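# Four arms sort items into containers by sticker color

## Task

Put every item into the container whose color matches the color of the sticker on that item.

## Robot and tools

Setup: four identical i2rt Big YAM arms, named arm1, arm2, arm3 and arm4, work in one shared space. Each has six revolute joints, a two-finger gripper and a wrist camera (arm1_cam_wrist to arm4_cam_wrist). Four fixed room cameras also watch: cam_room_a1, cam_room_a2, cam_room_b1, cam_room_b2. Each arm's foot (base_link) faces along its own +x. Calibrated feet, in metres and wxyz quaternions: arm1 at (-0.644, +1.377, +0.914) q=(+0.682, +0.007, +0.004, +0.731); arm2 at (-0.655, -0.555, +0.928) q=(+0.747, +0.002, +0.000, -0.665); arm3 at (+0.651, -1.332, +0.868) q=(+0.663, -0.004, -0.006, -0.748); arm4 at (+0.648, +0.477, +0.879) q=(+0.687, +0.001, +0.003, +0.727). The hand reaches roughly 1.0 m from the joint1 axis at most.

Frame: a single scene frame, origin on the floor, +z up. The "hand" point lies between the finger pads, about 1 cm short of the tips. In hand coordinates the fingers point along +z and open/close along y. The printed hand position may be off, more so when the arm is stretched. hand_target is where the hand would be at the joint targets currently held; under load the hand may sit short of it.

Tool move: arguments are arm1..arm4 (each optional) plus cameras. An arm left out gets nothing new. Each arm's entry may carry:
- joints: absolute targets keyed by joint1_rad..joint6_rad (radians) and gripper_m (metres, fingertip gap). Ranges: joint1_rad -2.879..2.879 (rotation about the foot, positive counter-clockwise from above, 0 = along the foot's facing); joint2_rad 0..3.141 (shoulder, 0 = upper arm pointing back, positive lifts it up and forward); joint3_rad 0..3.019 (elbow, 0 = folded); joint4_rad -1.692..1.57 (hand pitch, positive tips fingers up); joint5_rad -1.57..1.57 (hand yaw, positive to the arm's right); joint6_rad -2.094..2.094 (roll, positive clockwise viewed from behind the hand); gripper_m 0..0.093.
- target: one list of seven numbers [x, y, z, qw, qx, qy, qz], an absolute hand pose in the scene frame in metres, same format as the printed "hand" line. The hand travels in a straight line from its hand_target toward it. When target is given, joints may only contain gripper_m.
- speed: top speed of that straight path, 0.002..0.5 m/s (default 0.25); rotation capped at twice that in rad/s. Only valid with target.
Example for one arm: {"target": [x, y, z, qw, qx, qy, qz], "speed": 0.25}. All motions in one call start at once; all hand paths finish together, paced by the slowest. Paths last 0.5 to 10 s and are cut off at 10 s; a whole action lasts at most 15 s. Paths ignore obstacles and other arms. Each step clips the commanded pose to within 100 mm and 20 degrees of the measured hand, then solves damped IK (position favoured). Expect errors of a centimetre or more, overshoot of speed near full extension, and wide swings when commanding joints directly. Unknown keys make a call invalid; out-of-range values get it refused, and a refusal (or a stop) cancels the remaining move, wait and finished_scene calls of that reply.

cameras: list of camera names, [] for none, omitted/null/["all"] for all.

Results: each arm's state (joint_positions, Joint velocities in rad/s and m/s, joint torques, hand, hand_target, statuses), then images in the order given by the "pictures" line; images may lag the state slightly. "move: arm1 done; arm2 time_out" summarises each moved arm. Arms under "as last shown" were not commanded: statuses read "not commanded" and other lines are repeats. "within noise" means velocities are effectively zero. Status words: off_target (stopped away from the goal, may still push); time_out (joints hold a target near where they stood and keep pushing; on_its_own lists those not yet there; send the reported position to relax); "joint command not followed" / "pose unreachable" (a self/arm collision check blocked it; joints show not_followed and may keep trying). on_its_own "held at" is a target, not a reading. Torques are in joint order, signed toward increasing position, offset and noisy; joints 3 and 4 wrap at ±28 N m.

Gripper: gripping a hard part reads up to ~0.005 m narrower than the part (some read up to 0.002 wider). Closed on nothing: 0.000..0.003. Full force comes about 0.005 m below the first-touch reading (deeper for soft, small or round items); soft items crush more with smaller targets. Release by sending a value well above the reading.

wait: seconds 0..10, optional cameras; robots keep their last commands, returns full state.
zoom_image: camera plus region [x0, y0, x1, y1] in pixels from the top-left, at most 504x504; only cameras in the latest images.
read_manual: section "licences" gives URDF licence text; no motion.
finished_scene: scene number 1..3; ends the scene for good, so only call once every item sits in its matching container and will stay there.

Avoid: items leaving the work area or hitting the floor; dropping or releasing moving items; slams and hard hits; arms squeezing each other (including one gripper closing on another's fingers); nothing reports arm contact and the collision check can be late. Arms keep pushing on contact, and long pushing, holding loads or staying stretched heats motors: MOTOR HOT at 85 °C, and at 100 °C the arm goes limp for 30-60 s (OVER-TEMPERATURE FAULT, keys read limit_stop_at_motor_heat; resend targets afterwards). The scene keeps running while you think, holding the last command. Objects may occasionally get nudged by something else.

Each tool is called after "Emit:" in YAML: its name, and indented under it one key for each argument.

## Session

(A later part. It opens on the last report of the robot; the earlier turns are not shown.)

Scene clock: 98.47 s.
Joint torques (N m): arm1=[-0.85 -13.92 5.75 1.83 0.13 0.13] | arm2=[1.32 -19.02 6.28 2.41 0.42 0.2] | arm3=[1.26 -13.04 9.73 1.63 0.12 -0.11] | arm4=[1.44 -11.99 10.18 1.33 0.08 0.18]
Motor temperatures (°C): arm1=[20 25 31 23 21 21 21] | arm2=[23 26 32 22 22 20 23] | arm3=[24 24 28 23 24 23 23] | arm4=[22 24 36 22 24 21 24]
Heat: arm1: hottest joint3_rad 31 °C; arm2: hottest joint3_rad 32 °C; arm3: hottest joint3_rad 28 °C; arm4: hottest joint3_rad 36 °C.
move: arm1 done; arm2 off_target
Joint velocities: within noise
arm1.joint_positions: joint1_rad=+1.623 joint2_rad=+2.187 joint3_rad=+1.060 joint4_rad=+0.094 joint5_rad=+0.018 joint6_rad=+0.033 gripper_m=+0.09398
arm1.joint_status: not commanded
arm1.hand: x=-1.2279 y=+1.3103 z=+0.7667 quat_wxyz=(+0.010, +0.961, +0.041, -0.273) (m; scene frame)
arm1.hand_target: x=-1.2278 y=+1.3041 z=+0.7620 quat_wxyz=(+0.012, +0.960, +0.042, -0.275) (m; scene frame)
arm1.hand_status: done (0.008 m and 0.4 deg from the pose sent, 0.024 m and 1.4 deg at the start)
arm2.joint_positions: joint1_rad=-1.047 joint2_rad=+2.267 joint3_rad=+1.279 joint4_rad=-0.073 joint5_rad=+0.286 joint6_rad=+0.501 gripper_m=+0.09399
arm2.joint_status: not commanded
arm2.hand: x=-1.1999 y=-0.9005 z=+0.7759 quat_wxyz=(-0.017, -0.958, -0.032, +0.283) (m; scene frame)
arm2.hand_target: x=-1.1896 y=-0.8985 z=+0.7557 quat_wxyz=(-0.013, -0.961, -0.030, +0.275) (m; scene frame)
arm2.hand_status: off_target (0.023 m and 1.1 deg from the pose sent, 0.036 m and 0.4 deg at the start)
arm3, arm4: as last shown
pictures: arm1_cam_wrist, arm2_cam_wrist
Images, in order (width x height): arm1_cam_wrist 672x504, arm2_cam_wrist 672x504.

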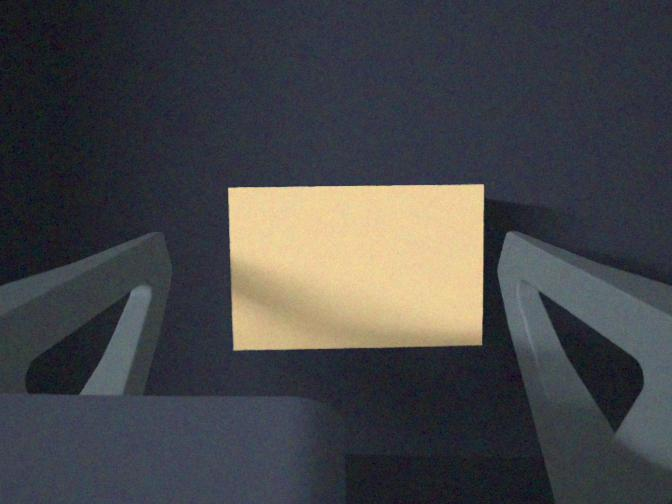

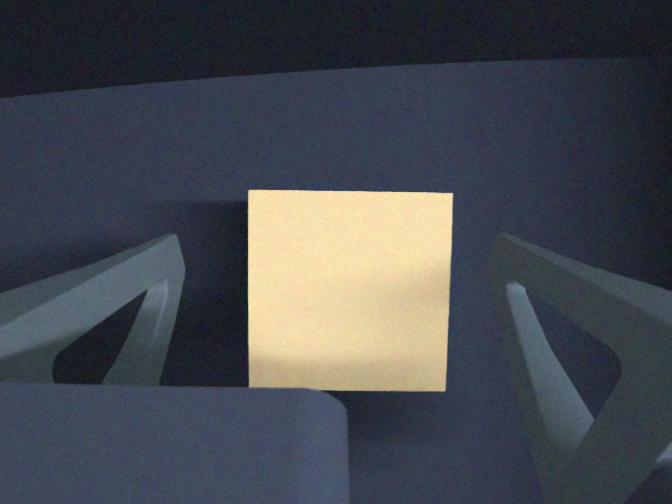

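Emit:
move:
  arm1: {"joints": {"gripper_m": 0.058}}
  arm2: {"joints": {"gripper_m": 0.04}}
  cameras: ["arm1_cam_wrist", "arm2_cam_wrist"]

Emit:
move:
  arm1: {"target": [-1.19, 1.308, 0.97, -0.012, -0.9603, -0.0419, 0.2753], "speed": 0.25}
  arm2: {"target": [-1.16, -0.88, 0.99, -0.0131, -0.9608, -0.03, 0.2755], "speed": 0.25}
  cameras: []

Emit:
move:
  arm1: {"joints": {"joint2_rad": 0.9, "joint3_rad": 1.4, "joint4_rad": 0.0}}
  arm2: {"joints": {"joint1_rad": -1.5, "joint2_rad": 0.9, "joint3_rad": 1.4, "joint4_rad": 0.0, "joint5_rad": 0, "joint6_rad": 0}}
  cameras: ["arm1_cam_wrist", "arm2_cam_wrist", "cam_room_b1", "cam_room_b2"]

Scene clock: 111.30 s.
Joint torques (N m): arm1=[-0.85 -13.63 5.71 1.78 0.08 0.12] | arm2=[1.38 -19.08 6.28 2.43 0.33 0.2] | arm3=[1.03 -13.1 9.74 1.63 0.11 -0.11] | arm4=[0.85 -12.63 10.19 1.5 0.06 0.19]
Motor temperatures (°C): arm1=[20 25 30 23 21 21 21] | arm2=[23 26 31 22 22 20 23] | arm3=[24 25 28 23 24 23 23] | arm4=[22 24 37 22 24 21 24]
Heat: arm1: hottest joint3_rad 30 °C; arm2: hottest joint3_rad 31 °C; arm3: hottest joint3_rad 28 °C; arm4: hottest joint3_rad 37 °C.
move: arm1 off_target; arm2 off_target
Joint velocities: within noise
arm1.joint_positions: joint1_rad=+1.623 joint2_rad=+2.187 joint3_rad=+1.060 joint4_rad=+0.094 joint5_rad=+0.019 joint6_rad=+0.033 gripper_m=+0.06635
arm1.joint_status: gripper_m off_target (ended at +0.06638, target +0.05800)
arm1.hand: x=-1.2280 y=+1.3105 z=+0.7668 quat_wxyz=(+0.010, +0.961, +0.040, -0.273) (m; scene frame)
arm1.hand_target: x=-1.2278 y=+1.3041 z=+0.7620 quat_wxyz=(+0.012, +0.960, +0.042, -0.275) (m; scene frame)
arm1.hand_status: not commanded
arm2.joint_positions: joint1_rad=-1.047 joint2_rad=+2.267 joint3_rad=+1.279 joint4_rad=-0.073 joint5_rad=+0.288 joint6_rad=+0.502 gripper_m=+0.05308
arm2.joint_status: gripper_m off_target (ended at +0.05310, target +0.04000)
arm2.hand: x=-1.2002 y=-0.9004 z=+0.7761 quat_wxyz=(-0.017, -0.958, -0.031, +0.284) (m; scene frame)
arm2.hand_target: x=-1.1897 y=-0.8985 z=+0.7557 quat_wxyz=(-0.013, -0.961, -0.030, +0.275) (m; scene frame)
arm2.hand_status: not commanded
arm3, arm4: as last shown
pictures: arm1_cam_wrist, arm2_cam_wrist
Images, in order (width x height): arm1_cam_wrist 672x504, arm2_cam_wrist 672x504.

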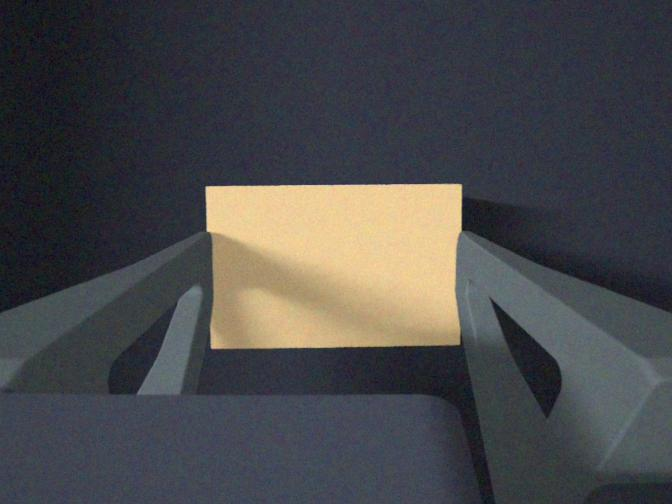

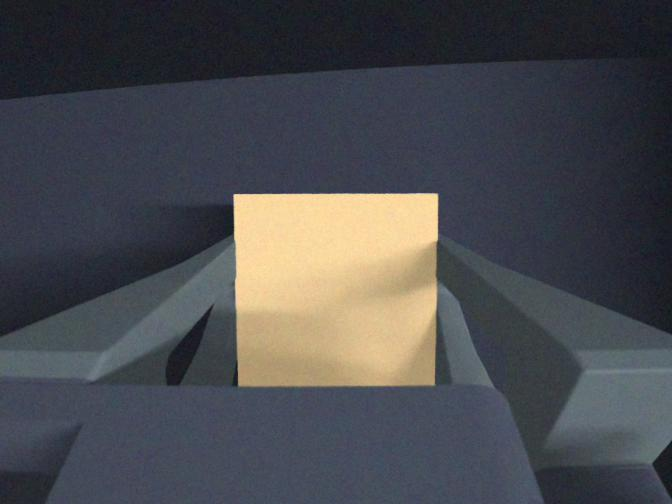

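Scene clock: 112.93 s.
Joint torques (N m): arm1=[-1.26 -11.34 9.76 0.83 0.08 0.08] | arm2=[1.55 -18.49 9.99 1.18 0.43 0.22] | arm3=[0.97 -13.04 9.7 1.65 0.11 -0.11] | arm4=[1.38 -12.51 10.21 1.47 0.08 0.17]
Motor temperatures (°C): arm1=[20 25 30 23 21 21 21] | arm2=[23 26 31 22 22 20 23] | arm3=[24 25 28 23 24 23 23] | arm4=[22 24 37 22 24 21 24]
Heat: arm1: hottest joint3_rad 30 °C; arm2: hottest joint3_rad 31 °C; arm3: hottest joint3_rad 28 °C; arm4: hottest joint3_rad 37 °C.
move: arm1 done; arm2 done
Joint velocities: within noise
arm1.joint_positions: joint1_rad=+1.623 joint2_rad=+1.681 joint3_rad=+0.980 joint4_rad=-0.334 joint5_rad=+0.019 joint6_rad=+0.035 gripper_m=+0.06635
arm1.joint_status: not commanded
arm1.hand: x=-1.1877 y=+1.3145 z=+0.9639 quat_wxyz=(+0.010, +0.961, +0.039, -0.272) (m; scene frame)
arm1.hand_target: x=-1.1899 y=+1.3081 z=+0.9700 quat_wxyz=(+0.012, +0.960, +0.042, -0.275) (m; scene frame)
arm1.hand_status: done (0.009 m and 0.6 deg from the pose sent, 0.207 m and 0.4 deg at the start)
arm2.joint_positions: joint1_rad=-1.043 joint2_rad=+1.785 joint3_rad=+1.194 joint4_rad=-0.486 joint5_rad=+0.288 joint6_rad=+0.505 gripper_m=+0.05308
arm2.joint_status: not commanded
arm2.hand: x=-1.1637 y=-0.8763 z=+0.9894 quat_wxyz=(-0.013, -0.960, -0.032, +0.278) (m; scene frame)
arm2.hand_target: x=-1.1599 y=-0.8800 z=+0.9900 quat_wxyz=(-0.013, -0.961, -0.030, +0.276) (m; scene frame)
arm2.hand_status: done (0.005 m and 0.4 deg from the pose sent, 0.219 m and 1.1 deg at the start)
arm3, arm4: as last shown
pictures: none
No camera images: "cameras" was empty.

Scene clock: 114.93 s.
Joint torques (N m): arm1=[-0.85 -2.61 12.29 1.52 0.04 0.11] | arm2=[0.73 -5.42 10.51 1.92 -0.05 -0.08] | arm3=[1.14 -13.1 9.73 1.65 0.11 -0.11] | arm4=[1.08 -11.81 10.29 1.36 0.07 0.16]
Motor temperatures (°C): arm1=[20 25 31 23 21 21 21] | arm2=[23 26 31 22 22 20 23] | arm3=[24 25 28 23 24 23 23] | arm4=[22 24 37 22 24 21 24]
Heat: arm1: hottest joint3_rad 31 °C; arm2: hottest joint3_rad 31 °C; arm3: hottest joint3_rad 28 °C; arm4: hottest joint3_rad 37 °C.
move: arm1 done; arm2 done
Joint velocities: within noise
arm1.joint_positions: joint1_rad=+1.623 joint2_rad=+0.911 joint3_rad=+1.381 joint4_rad=+0.000 joint5_rad=+0.019 joint6_rad=+0.035 gripper_m=+0.06635
arm1.joint_status: all done
arm1.hand: x=-1.0325 y=+1.3303 z=+1.6759 quat_wxyz=(+0.061, +0.516, +0.016, -0.854) (m; scene frame)
arm1.hand_target: x=-1.0195 y=+1.3274 z=+1.6903 quat_wxyz=(+0.069, +0.503, +0.016, -0.861) (m; scene frame)
arm1.hand_status: not commanded
arm2.joint_positions: joint1_rad=-1.501 joint2_rad=+0.905 joint3_rad=+1.403 joint4_rad=+0.004 joint5_rad=+0.001 joint6_rad=+0.014 gripper_m=+0.05308
arm2.joint_status: all done
arm2.hand: x=-1.0428 y=-0.6300 z=+1.6979 quat_wxyz=(-0.085, -0.509, -0.045, +0.856) (m; scene frame)
arm2.hand_target: x=-1.0406 y=-0.6302 z=+1.6976 quat_wxyz=(-0.080, -0.509, -0.049, +0.856) (m; scene frame)
arm2.hand_status: not commanded
arm3.joint_positions: joint1_rad=+1.599 joint2_rad=+1.314 joint3_rad=+1.098 joint4_rad=-0.710 joint5_rad=-0.002 joint6_rad=+0.006 gripper_m=+0.09398
arm3.joint_status: not commanded
arm3.hand: x=+1.1608 y=-1.3757 z=+1.1048 quat_wxyz=(-0.318, -0.044, -0.947, +0.019) (m; scene frame)
arm3.hand_target: x=+1.1616 y=-1.3757 z=+1.1134 quat_wxyz=(-0.329, -0.041, -0.943, +0.022) (m; scene frame)
arm3.hand_status: not commanded
arm4.joint_positions: joint1_rad=-1.606 joint2_rad=+1.303 joint3_rad=+1.084 joint4_rad=-0.713 joint5_rad=+0.001 joint6_rad=-0.012 gripper_m=+0.09398
arm4.joint_status: not commanded
arm4.hand: x=+1.1554 y=+0.4883 z=+1.1097 quat_wxyz=(-0.311, +0.016, -0.950, +0.001) (m; scene frame)
arm4.hand_target: x=+1.1621 y=+0.4917 z=+1.1218 quat_wxyz=(-0.327, +0.014, -0.945, -0.003) (m; scene frame)
arm4.hand_status: not commanded
pictures: arm1_cam_wrist, arm2_cam_wrist, cam_room_b1, cam_room_b2
Images, in order (width x height): arm1_cam_wrist 672x504, arm2_cam_wrist 672x504, cam_room_b1 672x504, cam_room_b2 672x504.

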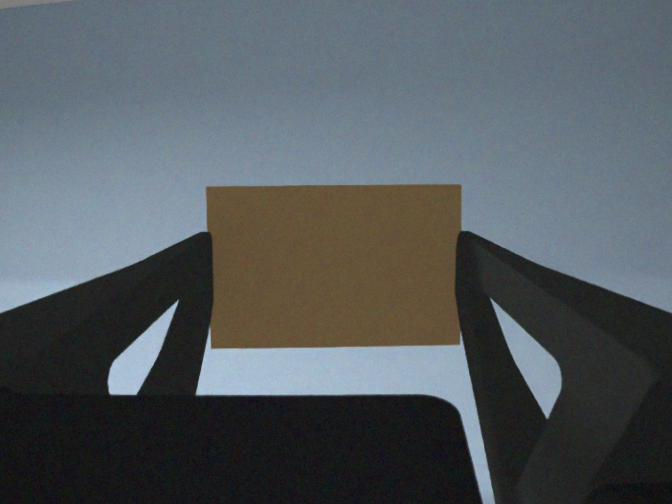

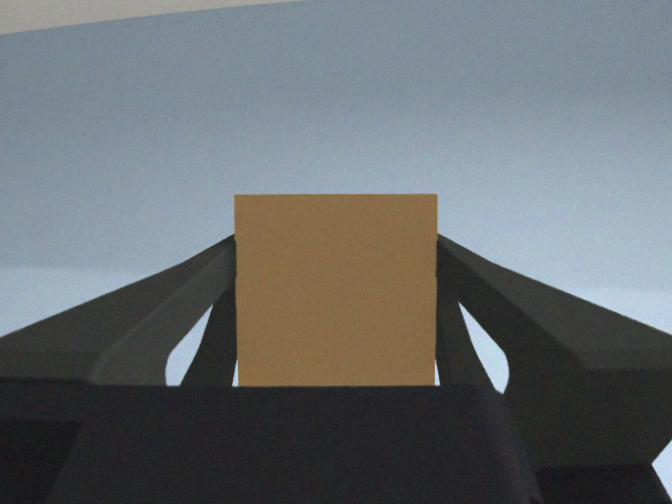

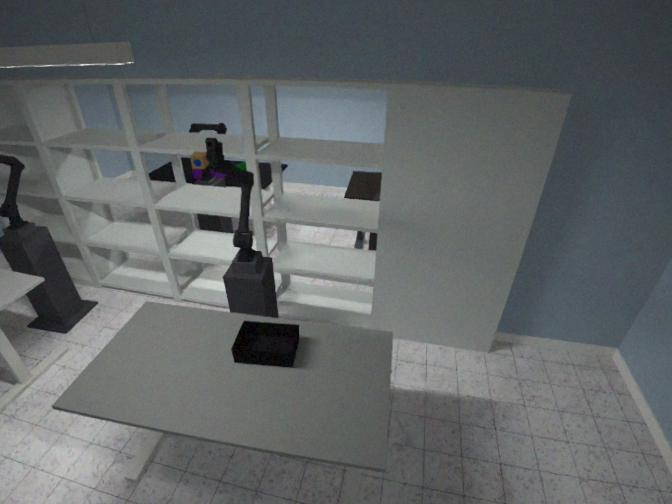

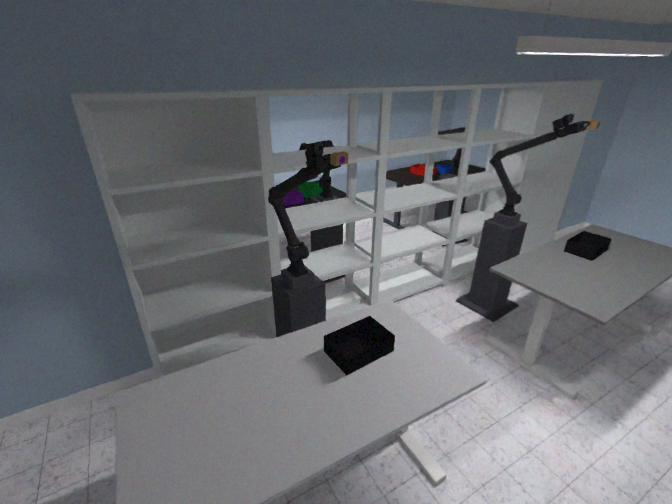

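Emit:
zoom_image:
  camera: "cam_room_b1"
  region: [182, 145, 222, 175]

Emit:
zoom_image:
  camera: "cam_room_b2"
  region: [320, 145, 360, 175]

Emit:
zoom_image:
  camera: "cam_room_b2"
  region: [570, 112, 610, 142]

Scaled by 12.600.

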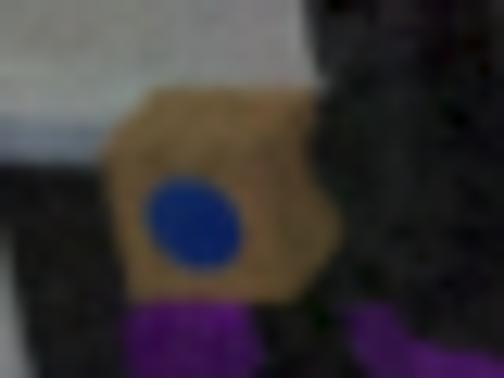

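Scaled by 12.600.

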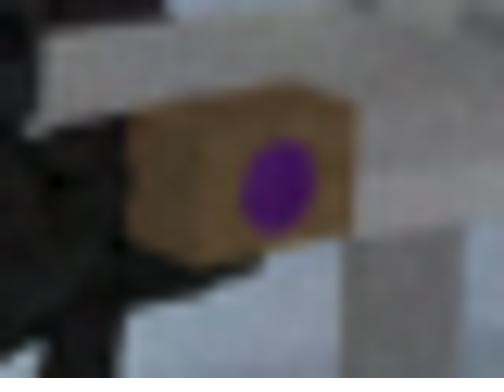

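Scaled by 12.600.

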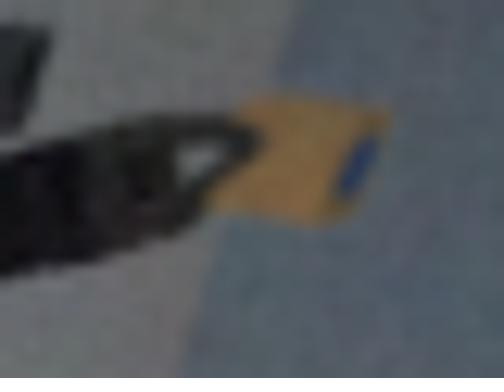

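Emit:
move:
  arm1: {"joints": {"joint1_rad": -0.5, "joint2_rad": 0.8, "joint3_rad": 1.4, "joint4_rad": -1.578, "joint5_rad": 0, "joint6_rad": 0}}
  arm2: {"joints": {"joint1_rad": -0.2, "joint2_rad": 0.8, "joint3_rad": 1.4, "joint4_rad": -1.578}}
  arm3: {"joints": {"joint1_rad": -0.4, "joint2_rad": 0.8, "joint3_rad": 1.3, "joint4_rad": -1.45}}
  arm4: {"joints": {"joint1_rad": 0.0, "joint2_rad": 0.8, "joint3_rad": 1.3, "joint4_rad": -1.45}}
  cameras: []

Emit:
move:
  arm1: {"joints": {"joint1_rad": -2.245, "joint2_rad": 0.64, "joint3_rad": 0.7, "joint4_rad": -1.05}}
  arm2: {"joints": {"joint1_rad": 0.922, "joint2_rad": 0.67, "joint3_rad": 0.67, "joint4_rad": -0.97}}
  arm3: {"joints": {"joint1_rad": -1.97, "joint2_rad": 0.64, "joint3_rad": 0.9, "joint4_rad": -1.22}}
  arm4: {"joints": {"joint1_rad": 0.904, "joint2_rad": 0.63, "joint3_rad": 0.85, "joint4_rad": -1.18}}
  cameras: ["arm1_cam_wrist", "arm2_cam_wrist"]

Scene clock: 152.43 s.
Joint torques (N m): arm1=[-2.49 -0.26 11.54 0.98 -0.08 -0.04] | arm2=[1.2 -3.49 10.11 1.42 0.04 -0.08] | arm3=[0.56 -3.08 10.62 0.84 -0.03 -0.1] | arm4=[1.26 -2.9 9.29 0.54 0.17 0.14]
Motor temperatures (°C): arm1=[20 24 31 23 21 21 22] | arm2=[23 25 31 22 22 20 24] | arm3=[24 25 29 23 24 23 23] | arm4=[22 24 38 22 24 21 24]
Heat: arm1: hottest joint3_rad 31 °C; arm2: hottest joint3_rad 31 °C; arm3: hottest joint3_rad 29 °C; arm4: hottest joint3_rad 38 °C.
move: arm1 done; arm2 done; arm3 done; arm4 done
Joint velocities: within noise
arm1.joint_positions: joint1_rad=-0.493 joint2_rad=+0.812 joint3_rad=+1.381 joint4_rad=-1.570 joint5_rad=+0.002 joint6_rad=+0.006 gripper_m=+0.06637
arm1.joint_status: all done
arm1.hand: x=-0.5268 y=+1.6172 z=+1.3636 quat_wxyz=(-0.230, +0.516, -0.810, -0.157) (m; scene frame)
arm1.hand_target: x=-0.5277 y=+1.6115 z=+1.3740 quat_wxyz=(-0.240, +0.514, -0.807, -0.163) (m; scene frame)
arm1.hand_status: not commanded
arm2.joint_positions: joint1_rad=-0.204 joint2_rad=+0.809 joint3_rad=+1.400 joint4_rad=-1.567 joint5_rad=-0.001 joint6_rad=+0.014 gripper_m=+0.05307
arm2.joint_status: all done
arm2.hand: x=-0.6792 y=-0.8203 z=+1.3877 quat_wxyz=(-0.199, -0.710, -0.641, +0.213) (m; scene frame)
arm2.hand_target: x=-0.6778 y=-0.8151 z=+1.3885 quat_wxyz=(-0.197, -0.704, -0.648, +0.213) (m; scene frame)
arm2.hand_status: not commanded
arm3.joint_positions: joint1_rad=-0.390 joint2_rad=+0.809 joint3_rad=+1.280 joint4_rad=-1.442 joint5_rad=+0.002 joint6_rad=+0.005 gripper_m=+0.09400
arm3.joint_status: all done
arm3.hand: x=+0.5086 y=-1.5773 z=+1.2922 quat_wxyz=(-0.155, -0.825, -0.479, +0.257) (m; scene frame)
arm3.hand_target: x=+0.5082 y=-1.5725 z=+1.3034 quat_wxyz=(-0.159, -0.823, -0.475, +0.267) (m; scene frame)
arm3.hand_status: not commanded
arm4.joint_positions: joint1_rad=-0.003 joint2_rad=+0.804 joint3_rad=+1.286 joint4_rad=-1.438 joint5_rad=-0.002 joint6_rad=-0.012 gripper_m=+0.09400
arm4.joint_status: all done
arm4.hand: x=+0.6344 y=+0.7667 z=+1.3047 quat_wxyz=(-0.206, +0.696, -0.652, -0.220) (m; scene frame)
arm4.hand_target: x=+0.6344 y=+0.7634 z=+1.3108 quat_wxyz=(-0.207, +0.692, -0.655, -0.222) (m; scene frame)
arm4.hand_status: not commanded
pictures: none
No camera images: "cameras" was empty.

Scene clock: 154.30 s.
Joint torques (N m): arm1=[-2.02 -0.56 12.59 1.8 -0.01 -0.03] | arm2=[1.03 -3.6 11.3 2.73 -0.01 -0.06] | arm3=[0.62 -1.96 9.99 1.62 -0.02 -0.1] | arm4=[0.79 -1.32 10.17 1.48 0.11 0.16]
Motor temperatures (°C): arm1=[20 24 32 23 21 21 22] | arm2=[23 25 32 22 22 20 24] | arm3=[24 25 29 23 24 23 23] | arm4=[22 24 38 22 24 21 24]
Heat: arm1: hottest joint3_rad 32 °C; arm2: hottest joint3_rad 32 °C; arm3: hottest joint3_rad 29 °C; arm4: hottest joint3_rad 38 °C.
move: arm1 done; arm2 done; arm3 done; arm4 done
Joint velocities: within noise
arm1.joint_positions: joint1_rad=-2.239 joint2_rad=+0.652 joint3_rad=+0.688 joint4_rad=-1.067 joint5_rad=+0.002 joint6_rad=+0.006 gripper_m=+0.06638
arm1.joint_status: all done
arm1.hand: x=-0.4177 y=+1.2238 z=+1.1272 quat_wxyz=(-0.247, -0.287, -0.922, +0.080) (m; scene frame)
arm1.hand_target: x=-0.4145 y=+1.2200 z=+1.1386 quat_wxyz=(-0.266, -0.285, -0.917, +0.086) (m; scene frame)
arm1.hand_status: not commanded
arm2.joint_positions: joint1_rad=+0.919 joint2_rad=+0.680 joint3_rad=+0.674 joint4_rad=-0.991 joint5_rad=+0.000 joint6_rad=+0.013 gripper_m=+0.05307
arm2.joint_status: all done
arm2.hand: x=-0.4100 y=-0.7020 z=+1.1410 quat_wxyz=(-0.274, -0.260, -0.923, +0.071) (m; scene frame)
arm2.hand_target: x=-0.4074 y=-0.7024 z=+1.1442 quat_wxyz=(-0.286, -0.251, -0.922, +0.076) (m; scene frame)
arm2.hand_status: not commanded
arm3.joint_positions: joint1_rad=-1.959 joint2_rad=+0.648 joint3_rad=+0.895 joint4_rad=-1.232 joint5_rad=+0.001 joint6_rad=+0.005 gripper_m=+0.09402
arm3.joint_status: all done
arm3.hand: x=+0.4176 y=-1.1967 z=+1.1674 quat_wxyz=(+0.066, -0.926, +0.246, +0.277) (m; scene frame)
arm3.hand_target: x=+0.4176 y=-1.1935 z=+1.1734 quat_wxyz=(+0.071, -0.922, +0.247, +0.288) (m; scene frame)
arm3.hand_status: not commanded
arm4.joint_positions: joint1_rad=+0.902 joint2_rad=+0.634 joint3_rad=+0.836 joint4_rad=-1.198 joint5_rad=-0.001 joint6_rad=-0.012 gripper_m=+0.09401
arm4.joint_status: all done
arm4.hand: x=+0.4327 y=+0.6308 z=+1.1594 quat_wxyz=(-0.084, +0.916, -0.284, -0.272) (m; scene frame)
arm4.hand_target: x=+0.4286 y=+0.6332 z=+1.1701 quat_wxyz=(-0.088, +0.909, -0.287, -0.289) (m; scene frame)
arm4.hand_status: not commanded
pictures: arm1_cam_wrist, arm2_cam_wrist
Images, in order (width x height): arm1_cam_wrist 672x504, arm2_cam_wrist 672x504.

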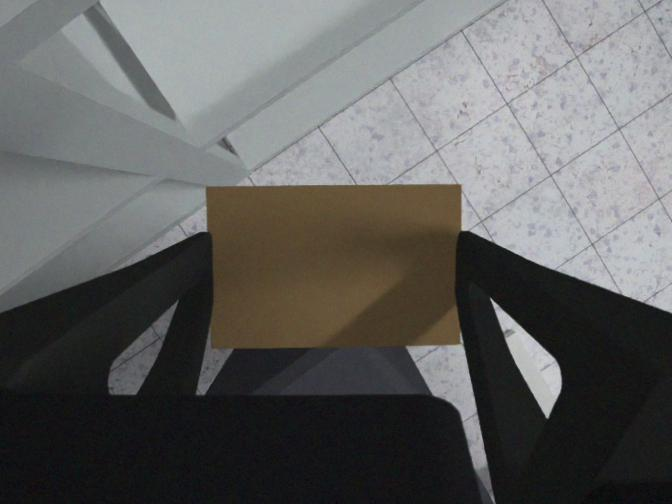

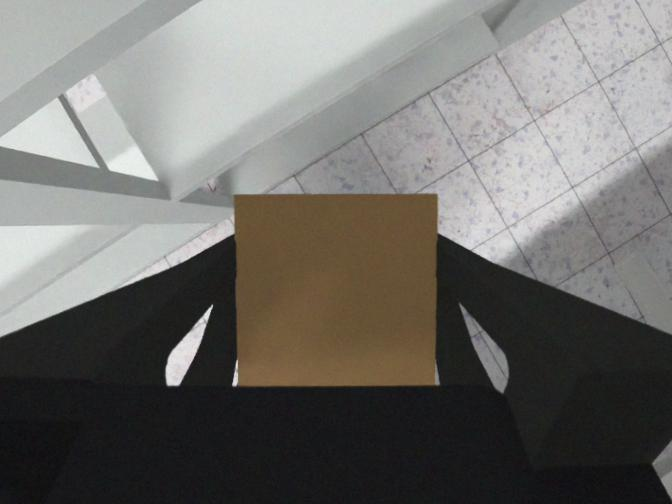

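Emit:
move:
  arm1: {"target": [0.0, 0.93, 1.12, 0.287, 0.285, 0.910, -0.0899], "speed": 0.35}
  arm2: {"target": [0.0, -0.94, 1.13, 0.29, 0.25, 0.92, -0.0788], "speed": 0.35}
  cameras: ["arm1_cam_wrist", "arm2_cam_wrist"]

Emit:
move:
  arm1: {"target": [0.005, 0.93, 1.04, 0.287, 0.285, 0.910, -0.0899], "speed": 0.15}
  arm2: {"target": [0.005, -0.94, 1.055, 0.29, 0.25, 0.92, -0.0788], "speed": 0.15}
  cameras: ["arm1_cam_wrist", "arm2_cam_wrist"]

Scene clock: 162.13 s.
Joint torques (N m): arm1=[-2.73 -19.02 17.8 1.06 -0.05 -0.01] | arm2=[1.26 -21.25 17.2 1.33 0.15 -0.06] | arm3=[0.5 -1.96 9.96 1.65 -0.02 -0.1] | arm4=[1.32 -1.32 10.14 1.52 0.1 0.17]
Motor temperatures (°C): arm1=[20 24 33 23 21 21 22] | arm2=[23 25 33 22 22 20 24] | arm3=[24 24 29 23 24 23 23] | arm4=[22 23 37 22 24 21 24]
Heat: arm1: hottest joint3_rad 33 °C; arm2: hottest joint3_rad 33 °C; arm3: hottest joint3_rad 29 °C; arm4: hottest joint3_rad 37 °C.
move: arm1 off_target; arm2 off_target
Joint velocities: within noise
arm1.joint_positions: joint1_rad=-2.239 joint2_rad=+2.038 joint3_rad=+1.911 joint4_rad=-0.879 joint5_rad=-0.005 joint6_rad=+0.006 gripper_m=+0.06638
arm1.joint_status: not commanded
arm1.hand: x=-0.0103 y=+0.9465 z=+1.0848 quat_wxyz=(-0.259, -0.285, -0.919, +0.080) (m; scene frame)
arm1.hand_target: x=-0.0021 y=+0.9314 z=+1.1202 quat_wxyz=(-0.287, -0.285, -0.910, +0.090) (m; scene frame)
arm1.hand_status: off_target (0.040 m and 3.5 deg from the pose sent, 0.511 m and 4.9 deg at the start)
arm2.joint_positions: joint1_rad=+0.919 joint2_rad=+1.969 joint3_rad=+1.800 joint4_rad=-0.826 joint5_rad=+0.001 joint6_rad=+0.013 gripper_m=+0.05307
arm2.joint_status: not commanded
arm2.hand: x=-0.0177 y=-0.9347 z=+1.1110 quat_wxyz=(-0.275, -0.260, -0.923, +0.072) (m; scene frame)
arm2.hand_target: x=-0.0014 y=-0.9391 z=+1.1302 quat_wxyz=(-0.291, -0.250, -0.920, +0.079) (m; scene frame)
arm2.hand_status: off_target (0.026 m and 2.3 deg from the pose sent, 0.474 m and 2.4 deg at the start)
arm3, arm4: as last shown
pictures: arm1_cam_wrist, arm2_cam_wrist
Images, in order (width x height): arm1_cam_wrist 672x504, arm2_cam_wrist 672x504.

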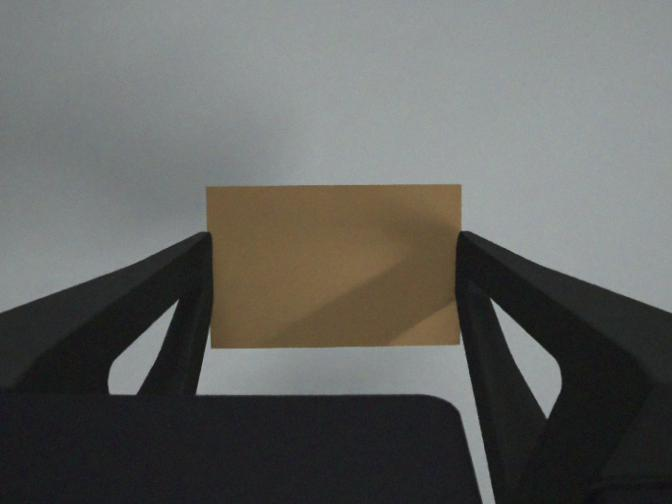

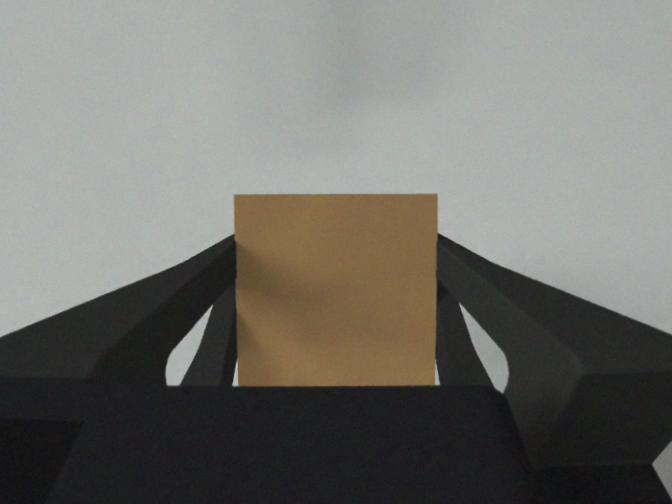

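Scene clock: 163.47 s.
Joint torques (N m): arm1=[-2.78 -19.14 11.95 1.89 0.06 0.08] | arm2=[1.44 -21.89 11.07 2.8 0.16 -0.04] | arm3=[0.62 -1.96 10 1.66 0 -0.11] | arm4=[0.62 -1.49 10.1 1.43 0.1 0.12]
Motor temperatures (°C): arm1=[20 24 33 23 21 21 22] | arm2=[23 25 32 22 22 20 24] | arm3=[24 24 29 23 24 23 23] | arm4=[22 23 37 22 24 21 24]
Heat: arm1: hottest joint3_rad 33 °C; arm2: hottest joint3_rad 32 °C; arm3: hottest joint3_rad 29 °C; arm4: hottest joint3_rad 37 °C.
move: arm1 done; arm2 off_target
Joint velocities: within noise
arm1.joint_positions: joint1_rad=-2.239 joint2_rad=+2.089 joint3_rad=+1.855 joint4_rad=-0.729 joint5_rad=-0.005 joint6_rad=+0.005 gripper_m=+0.06638
arm1.joint_status: not commanded
arm1.hand: x=+0.0029 y=+0.9369 z=+1.0381 quat_wxyz=(-0.279, -0.283, -0.913, +0.086) (m; scene frame)
arm1.hand_target: x=+0.0049 y=+0.9300 z=+1.0400 quat_wxyz=(-0.287, -0.285, -0.910, +0.090) (m; scene frame)
arm1.hand_status: done (0.007 m and 1.1 deg from the pose sent, 0.050 m and 3.5 deg at the start)
arm2.joint_positions: joint1_rad=+0.920 joint2_rad=+2.026 joint3_rad=+1.767 joint4_rad=-0.696 joint5_rad=+0.002 joint6_rad=+0.013 gripper_m=+0.05307
arm2.joint_status: not commanded
arm2.hand: x=-0.0011 y=-0.9433 z=+1.0699 quat_wxyz=(-0.293, -0.258, -0.917, +0.077) (m; scene frame)
arm2.hand_target: x=+0.0045 y=-0.9397 z=+1.0549 quat_wxyz=(-0.290, -0.250, -0.920, +0.079) (m; scene frame)
arm2.hand_status: off_target (0.016 m and 1.1 deg from the pose sent, 0.061 m and 2.3 deg at the start)
arm3, arm4: as last shown
pictures: arm1_cam_wrist, arm2_cam_wrist
Images, in order (width x height): arm1_cam_wrist 672x504, arm2_cam_wrist 672x504.

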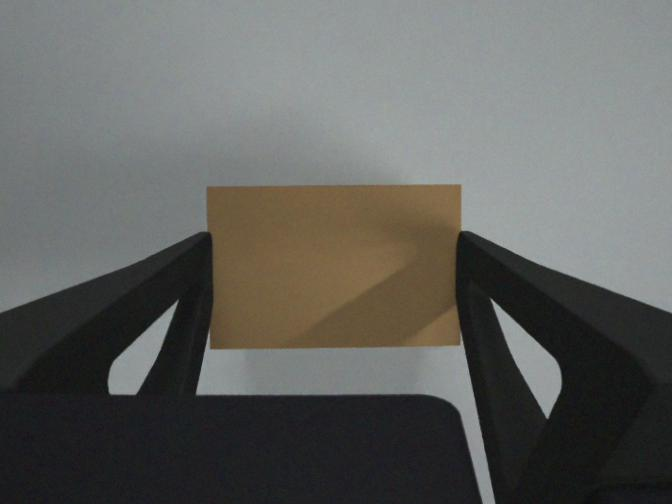

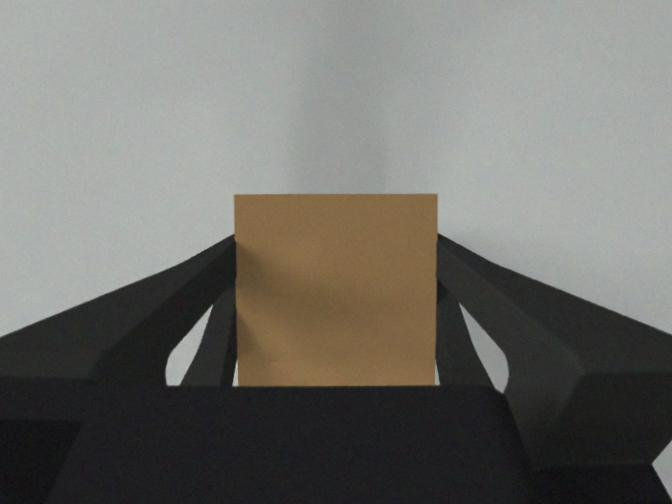

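Emit:
move:
  arm1: {"target": [0.005, 0.93, 1.022, 0.287, 0.285, 0.910, -0.0899], "speed": 0.1}
  arm2: {"target": [0.005, -0.94, 1.037, 0.29, 0.25, 0.92, -0.0788], "speed": 0.1}
  cameras: ["arm2_cam_wrist"]

Scene clock: 166.70 s.
Joint torques (N m): arm1=[-2.43 -18.02 10.71 2.06 0.03 0.03] | arm2=[1.55 -20.78 10.5 2.8 0.14 -0.04] | arm3=[0.56 -1.96 9.98 1.63 -0.01 -0.1] | arm4=[0.67 -1.32 10.03 1.52 0.12 0.12]
Motor temperatures (°C): arm1=[20 24 34 23 21 21 22] | arm2=[23 25 32 22 22 20 24] | arm3=[24 24 29 23 24 23 23] | arm4=[22 23 37 22 24 21 24]
Heat: arm1: hottest joint3_rad 34 °C; arm2: hottest joint3_rad 32 °C; arm3: hottest joint3_rad 29 °C; arm4: hottest joint3_rad 37 °C.
move: arm1 off_target; arm2 off_target
Joint velocities: within noise
arm1.joint_positions: joint1_rad=-2.239 joint2_rad=+2.089 joint3_rad=+1.844 joint4_rad=-0.691 joint5_rad=-0.005 joint6_rad=+0.005 gripper_m=+0.06638
arm1.joint_status: not commanded
arm1.hand: x=+0.0063 y=+0.9346 z=+1.0374 quat_wxyz=(-0.291, -0.282, -0.910, +0.090) (m; scene frame)
arm1.hand_target: x=+0.0047 y=+0.9302 z=+1.0221 quat_wxyz=(-0.287, -0.285, -0.910, +0.090) (m; scene frame)
arm1.hand_status: off_target (0.016 m and 0.6 deg from the pose sent, 0.018 m and 1.1 deg at the start)
arm2.joint_positions: joint1_rad=+0.920 joint2_rad=+2.028 joint3_rad=+1.746 joint4_rad=-0.657 joint5_rad=+0.002 joint6_rad=+0.013 gripper_m=+0.05307
arm2.joint_status: not commanded
arm2.hand: x=+0.0004 y=-0.9442 z=+1.0635 quat_wxyz=(-0.300, -0.258, -0.915, +0.079) (m; scene frame)
arm2.hand_target: x=+0.0040 y=-0.9395 z=+1.0373 quat_wxyz=(-0.290, -0.250, -0.920, +0.079) (m; scene frame)
arm2.hand_status: off_target (0.027 m and 1.6 deg from the pose sent, 0.034 m and 1.1 deg at the start)
arm3, arm4: as last shown
pictures: arm2_cam_wrist
Images, in order (width x height): arm2_cam_wrist 672x504.

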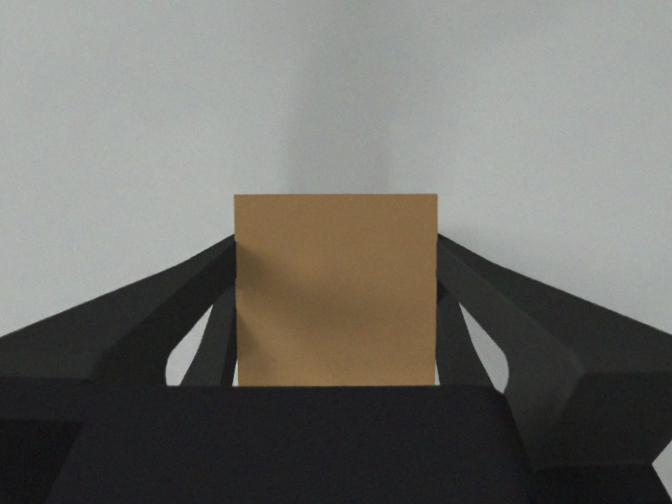

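Emit:
move:
  arm1: {"joints": {"gripper_m": 0.088}}
  arm2: {"joints": {"gripper_m": 0.085}}
  cameras: ["arm1_cam_wrist", "arm2_cam_wrist"]

Emit:
move:
  arm1: {"target": [-0.06, 0.975, 1.105, 0.287, 0.285, 0.910, -0.0899], "speed": 0.25}
  arm2: {"target": [-0.07, -0.90, 1.13, 0.29, 0.25, 0.92, -0.0788], "speed": 0.25}
  cameras: ["arm1_cam_wrist", "arm2_cam_wrist"]

Scene clock: 171.50 s.
Joint torques (N m): arm1=[-2.67 -17.67 11.26 1.98 0 0.03] | arm2=[1.44 -21.01 10.45 2.73 0.14 -0.05] | arm3=[0.56 -2.08 9.98 1.65 -0.02 -0.1] | arm4=[0.79 -1.32 10.06 1.51 0.11 0.15]
Motor temperatures (°C): arm1=[20 25 34 23 21 21 22] | arm2=[23 26 33 22 22 20 24] | arm3=[24 24 28 23 24 23 23] | arm4=[22 23 37 22 24 21 24]
Heat: arm1: hottest joint3_rad 34 °C; arm2: hottest joint3_rad 33 °C; arm3: hottest joint3_rad 28 °C; arm4: hottest joint3_rad 37 °C.
move: arm1 done; arm2 done
Joint velocities: within noise
arm1.joint_positions: joint1_rad=-2.239 joint2_rad=+2.090 joint3_rad=+1.836 joint4_rad=-0.690 joint5_rad=-0.005 joint6_rad=+0.005 gripper_m=+0.08796
arm1.joint_status: all done
arm1.hand: x=+0.0046 y=+0.9357 z=+1.0329 quat_wxyz=(-0.288, -0.282, -0.911, +0.089) (m; scene frame)
arm1.hand_target: x=+0.0047 y=+0.9302 z=+1.0221 quat_wxyz=(-0.287, -0.285, -0.910, +0.090) (m; scene frame)
arm1.hand_status: not commanded
arm2.joint_positions: joint1_rad=+0.920 joint2_rad=+2.028 joint3_rad=+1.746 joint4_rad=-0.654 joint5_rad=+0.002 joint6_rad=+0.013 gripper_m=+0.08493
arm2.joint_status: all done
arm2.hand: x=+0.0008 y=-0.9444 z=+1.0639 quat_wxyz=(-0.302, -0.258, -0.915, +0.080) (m; scene frame)
arm2.hand_target: x=+0.0041 y=-0.9395 z=+1.0373 quat_wxyz=(-0.290, -0.250, -0.920, +0.079) (m; scene frame)
arm2.hand_status: not commanded
arm3, arm4: as last shown
pictures: arm1_cam_wrist, arm2_cam_wrist
Images, in order (width x height): arm1_cam_wrist 672x504, arm2_cam_wrist 672x504.

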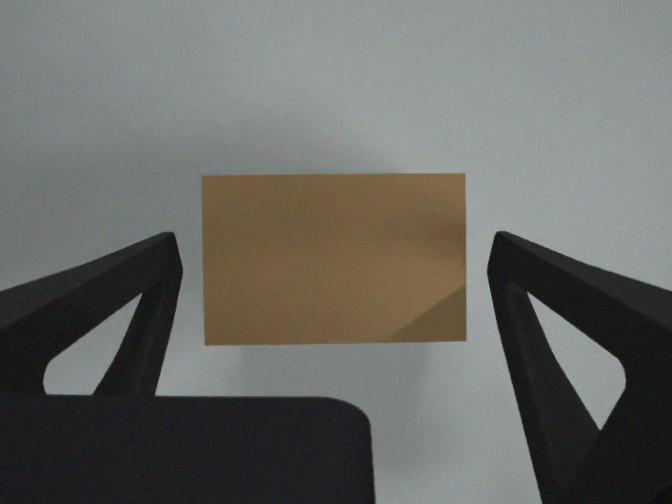

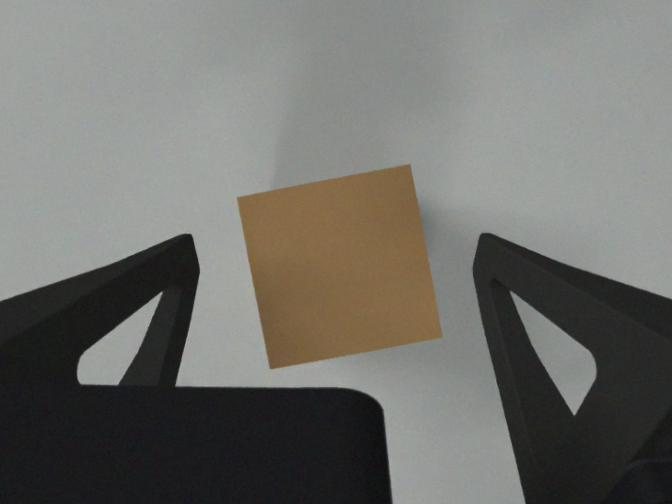

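Scene clock: 172.83 s.
Joint torques (N m): arm1=[-2.26 -14.97 11.59 1.18 0.03 0.02] | arm2=[1.2 -17.73 10.55 1.43 0.02 -0.08] | arm3=[0.56 -2.02 9.98 1.63 -0.01 -0.1] | arm4=[1.32 -1.32 10 1.54 0.12 0.15]
Motor temperatures (°C): arm1=[20 25 34 23 21 21 22] | arm2=[23 26 32 22 22 20 24] | arm3=[24 24 28 23 24 23 23] | arm4=[22 23 37 22 24 21 24]
Heat: arm1: hottest joint3_rad 34 °C; arm2: hottest joint3_rad 32 °C; arm3: hottest joint3_rad 28 °C; arm4: hottest joint3_rad 37 °C.
move: arm1 done; arm2 off_target
Joint velocities: within noise
arm1.joint_positions: joint1_rad=-2.239 joint2_rad=+1.829 joint3_rad=+1.634 joint4_rad=-0.734 joint5_rad=-0.005 joint6_rad=+0.005 gripper_m=+0.08796
arm1.joint_status: not commanded
arm1.hand: x=-0.0573 y=+0.9786 z=+1.1118 quat_wxyz=(-0.295, -0.281, -0.909, +0.091) (m; scene frame)
arm1.hand_target: x=-0.0601 y=+0.9750 z=+1.1050 quat_wxyz=(-0.287, -0.285, -0.910, +0.090) (m; scene frame)
arm1.hand_status: done (0.008 m and 1.0 deg from the pose sent, 0.104 m and 0.4 deg at the start)
arm2.joint_positions: joint1_rad=+0.920 joint2_rad=+1.752 joint3_rad=+1.566 joint4_rad=-0.725 joint5_rad=+0.002 joint6_rad=+0.013 gripper_m=+0.08493
arm2.joint_status: not commanded
arm2.hand: x=-0.0680 y=-0.9041 z=+1.1539 quat_wxyz=(-0.313, -0.256, -0.911, +0.083) (m; scene frame)
arm2.hand_target: x=-0.0704 y=-0.8998 z=+1.1304 quat_wxyz=(-0.290, -0.250, -0.920, +0.079) (m; scene frame)
arm2.hand_status: off_target (0.024 m and 3.0 deg from the pose sent, 0.107 m and 1.7 deg at the start)
arm3, arm4: as last shown
pictures: arm1_cam_wrist, arm2_cam_wrist
Images, in order (width x height): arm1_cam_wrist 672x504, arm2_cam_wrist 672x504.

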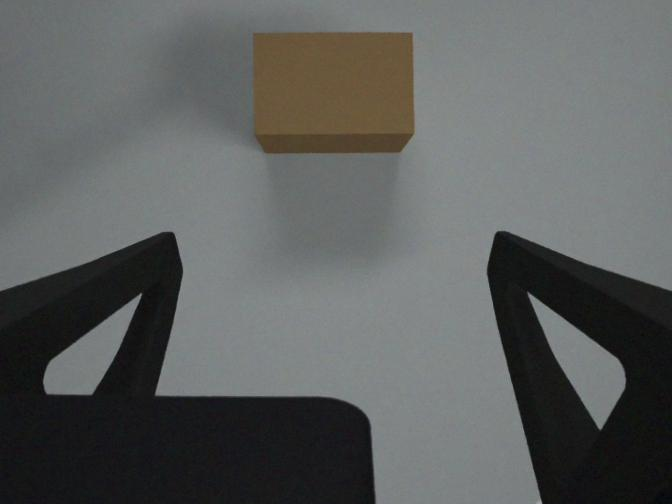

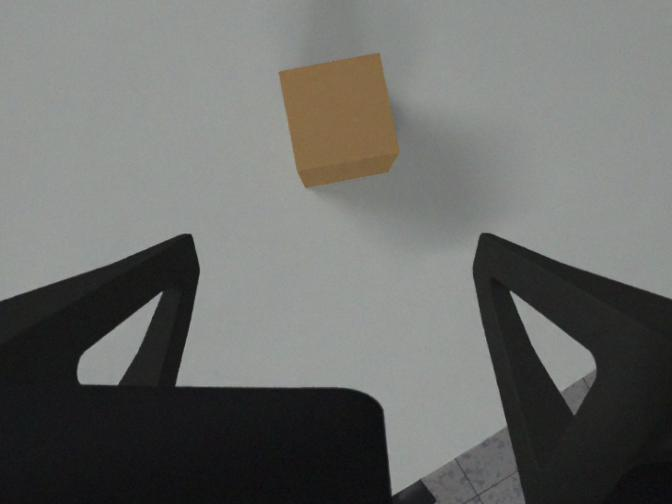

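Emit:
move:
  arm1: {"target": [-0.42, 1.222, 1.12, 0.287, 0.285, 0.910, -0.0899], "speed": 0.4}
  arm2: {"target": [-0.4135, -0.697, 1.13, 0.29, 0.25, 0.92, -0.0788], "speed": 0.4}
  arm3: {"target": [0.038, -0.977, 1.15, 0.0558, -0.9371, 0.1771, 0.2955], "speed": 0.4}
  arm4: {"target": [0.046, 0.929, 1.14, 0.0904, -0.9095, 0.2868, 0.2868], "speed": 0.4}
  cameras: ["arm3_cam_wrist", "arm4_cam_wrist"]

Scene clock: 182.23 s.
Joint torques (N m): arm1=[-3.02 2.32 11.99 1.01 -0.02 -0.04] | arm2=[1.44 -1.61 10.71 1.37 0.15 -0.01] | arm3=[0.38 -21.19 14.49 0.7 -0.14 -0.12] | arm4=[0.38 -22.71 13.16 0.47 -0.05 -0.08]
Motor temperatures (°C): arm1=[20 25 33 23 21 21 22] | arm2=[23 26 33 22 22 20 24] | arm3=[24 24 29 23 24 23 23] | arm4=[22 23 37 22 24 21 24]
Heat: arm1: hottest joint3_rad 33 °C; arm2: hottest joint3_rad 33 °C; arm3: hottest joint3_rad 29 °C; arm4: hottest joint3_rad 37 °C.
move: arm1 done; arm2 off_target; arm3 off_target; arm4 off_target
Joint velocities: within noise
arm1.joint_positions: joint1_rad=-2.245 joint2_rad=+0.577 joint3_rad=+0.616 joint4_rad=-0.970 joint5_rad=-0.010 joint6_rad=+0.003 gripper_m=+0.08796
arm1.joint_status: not commanded
arm1.hand: x=-0.4179 y=+1.2240 z=+1.1218 quat_wxyz=(-0.294, -0.283, -0.908, +0.090) (m; scene frame)
arm1.hand_target: x=-0.4200 y=+1.2221 z=+1.1200 quat_wxyz=(-0.287, -0.285, -0.910, +0.090) (m; scene frame)
arm1.hand_status: done (0.003 m and 0.9 deg from the pose sent, 0.437 m and 1.0 deg at the start)
arm2.joint_positions: joint1_rad=+0.922 joint2_rad=+0.628 joint3_rad=+0.631 joint4_rad=-0.930 joint5_rad=+0.004 joint6_rad=+0.013 gripper_m=+0.08493
arm2.joint_status: not commanded
arm2.hand: x=-0.4105 y=-0.7014 z=+1.1408 quat_wxyz=(-0.306, -0.256, -0.913, +0.081) (m; scene frame)
arm2.hand_target: x=-0.4136 y=-0.6971 z=+1.1302 quat_wxyz=(-0.290, -0.250, -0.920, +0.079) (m; scene frame)
arm2.hand_status: off_target (0.012 m and 2.2 deg from the pose sent, 0.404 m and 3.0 deg at the start)
arm3.joint_positions: joint1_rad=-1.975 joint2_rad=+1.820 joint3_rad=+1.785 joint4_rad=-0.971 joint5_rad=-0.083 joint6_rad=-0.136 gripper_m=+0.09402
arm3.joint_status: not commanded
arm3.hand: x=+0.0433 y=-0.9919 z=+1.1223 quat_wxyz=(+0.046, -0.944, +0.176, +0.275) (m; scene frame)
arm3.hand_target: x=+0.0393 y=-0.9778 z=+1.1499 quat_wxyz=(+0.056, -0.937, +0.177, +0.296) (m; scene frame)
arm3.hand_status: off_target (0.032 m and 2.8 deg from the pose sent, 0.439 m and 8.3 deg at the start)
arm4.joint_positions: joint1_rad=+0.877 joint2_rad=+1.951 joint3_rad=+1.923 joint4_rad=-0.966 joint5_rad=-0.011 joint6_rad=-0.017 gripper_m=+0.09401
arm4.joint_status: not commanded
arm4.hand: x=+0.0521 y=+0.9181 z=+1.1209 quat_wxyz=(-0.084, +0.913, -0.292, -0.273) (m; scene frame)
arm4.hand_target: x=+0.0470 y=+0.9285 z=+1.1400 quat_wxyz=(-0.091, +0.909, -0.287, -0.287) (m; scene frame)
arm4.hand_status: off_target (0.023 m and 1.8 deg from the pose sent, 0.489 m and 2.0 deg at the start)
pictures: arm3_cam_wrist, arm4_cam_wrist
Images, in order (width x height): arm3_cam_wrist 672x504, arm4_cam_wrist 672x504.

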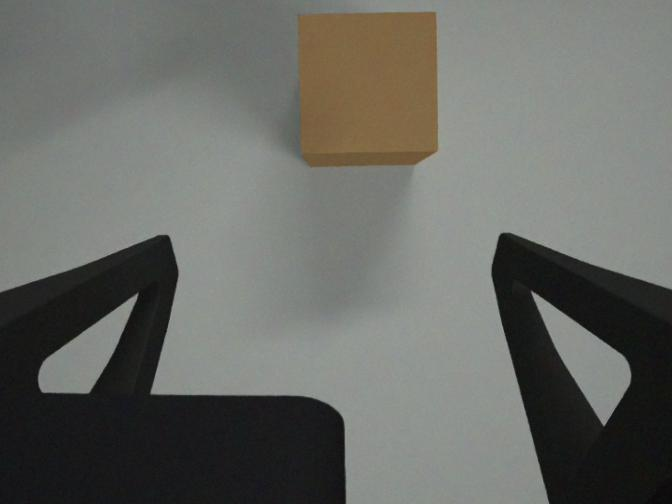

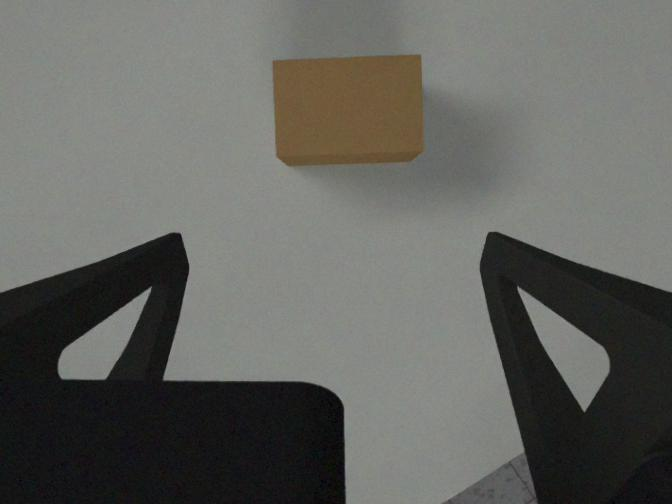

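Emit:
move:
  arm3: {"target": [-0.014, -0.946, 1.075, 0.0558, -0.9371, 0.1771, 0.2955], "speed": 0.2}
  arm4: {"target": [-0.006, 0.967, 1.045, 0.0854, -0.9144, 0.2709, 0.2883], "speed": 0.2}
  cameras: ["arm3_cam_wrist", "arm4_cam_wrist"]

Scene clock: 196.20 s.
Joint torques (N m): arm1=[-3.19 2.08 11.86 0.99 -0.08 -0.1] | arm2=[1.49 -1.55 10.74 1.42 0.16 0] | arm3=[0.56 -24.29 14.23 1.61 -0.14 -0.12] | arm4=[0.79 -25.93 12.9 1.26 -0.07 -0.06]
Motor temperatures (°C): arm1=[20 25 34 23 21 21 22] | arm2=[23 25 32 22 22 20 23] | arm3=[24 24 32 23 24 23 23] | arm4=[22 23 37 22 24 21 24]
Heat: arm1: hottest joint3_rad 34 °C; arm2: hottest joint3_rad 32 °C; arm3: hottest joint3_rad 32 °C; arm4: hottest joint3_rad 37 °C.
move: arm3 off_target; arm4 off_target
Joint velocities: within noise
arm1, arm2: as last shown
arm1.hand: x=-0.4179 y=+1.2241 z=+1.1218 quat_wxyz=(-0.294, -0.283, -0.908, +0.090) (m; scene frame)
arm2.hand: x=-0.4105 y=-0.7013 z=+1.1408 quat_wxyz=(-0.306, -0.256, -0.913, +0.081) (m; scene frame)
arm2.hand_target: x=-0.4136 y=-0.6970 z=+1.1302 quat_wxyz=(-0.290, -0.250, -0.920, +0.079) (m; scene frame)
arm3.joint_positions: joint1_rad=-1.977 joint2_rad=+2.007 joint3_rad=+1.869 joint4_rad=-0.891 joint5_rad=-0.084 joint6_rad=-0.137 gripper_m=+0.09402
arm3.joint_status: not commanded
arm3.hand: x=-0.0029 y=-0.9650 z=+1.0436 quat_wxyz=(+0.042, -0.947, +0.177, +0.264) (m; scene frame)
arm3.hand_target: x=-0.0118 y=-0.9470 z=+1.0755 quat_wxyz=(+0.056, -0.937, +0.177, +0.296) (m; scene frame)
arm3.hand_status: off_target (0.038 m and 4.1 deg from the pose sent, 0.087 m and 2.8 deg at the start)
arm4.joint_positions: joint1_rad=+0.872 joint2_rad=+2.173 joint3_rad=+2.035 joint4_rad=-0.881 joint5_rad=-0.033 joint6_rad=-0.050 gripper_m=+0.09401
arm4.joint_status: not commanded
arm4.hand: x=+0.0053 y=+0.9526 z=+1.0226 quat_wxyz=(-0.075, +0.921, -0.277, -0.263) (m; scene frame)
arm4.hand_target: x=-0.0045 y=+0.9661 z=+1.0453 quat_wxyz=(-0.086, +0.914, -0.271, -0.288) (m; scene frame)
arm4.hand_status: off_target (0.029 m and 3.3 deg from the pose sent, 0.107 m and 2.9 deg at the start)
pictures: arm3_cam_wrist, arm4_cam_wrist
Images, in order (width x height): arm3_cam_wrist 672x504, arm4_cam_wrist 672x504.

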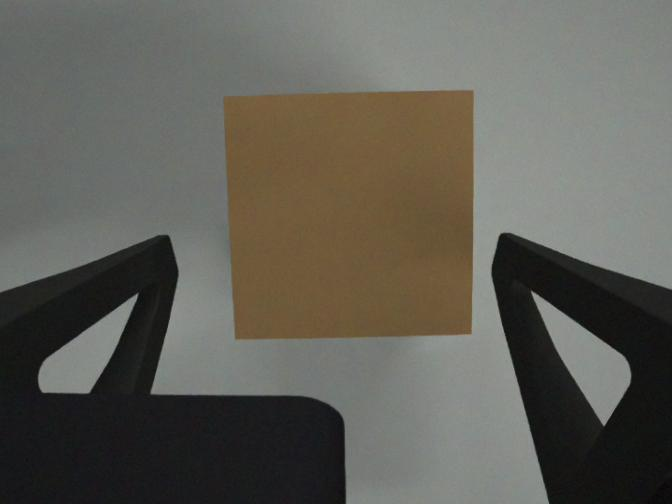

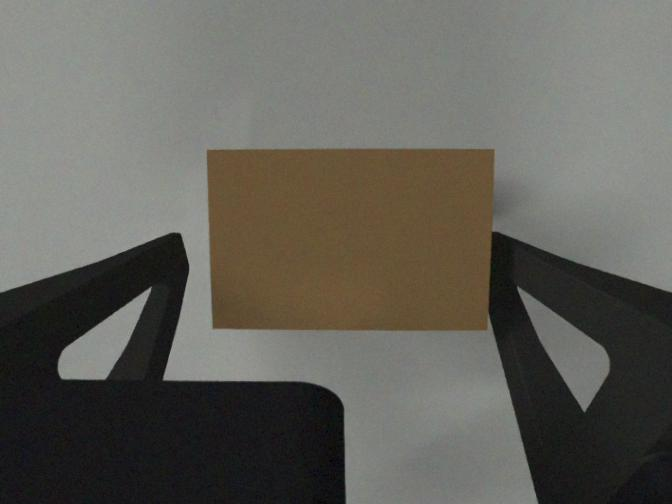

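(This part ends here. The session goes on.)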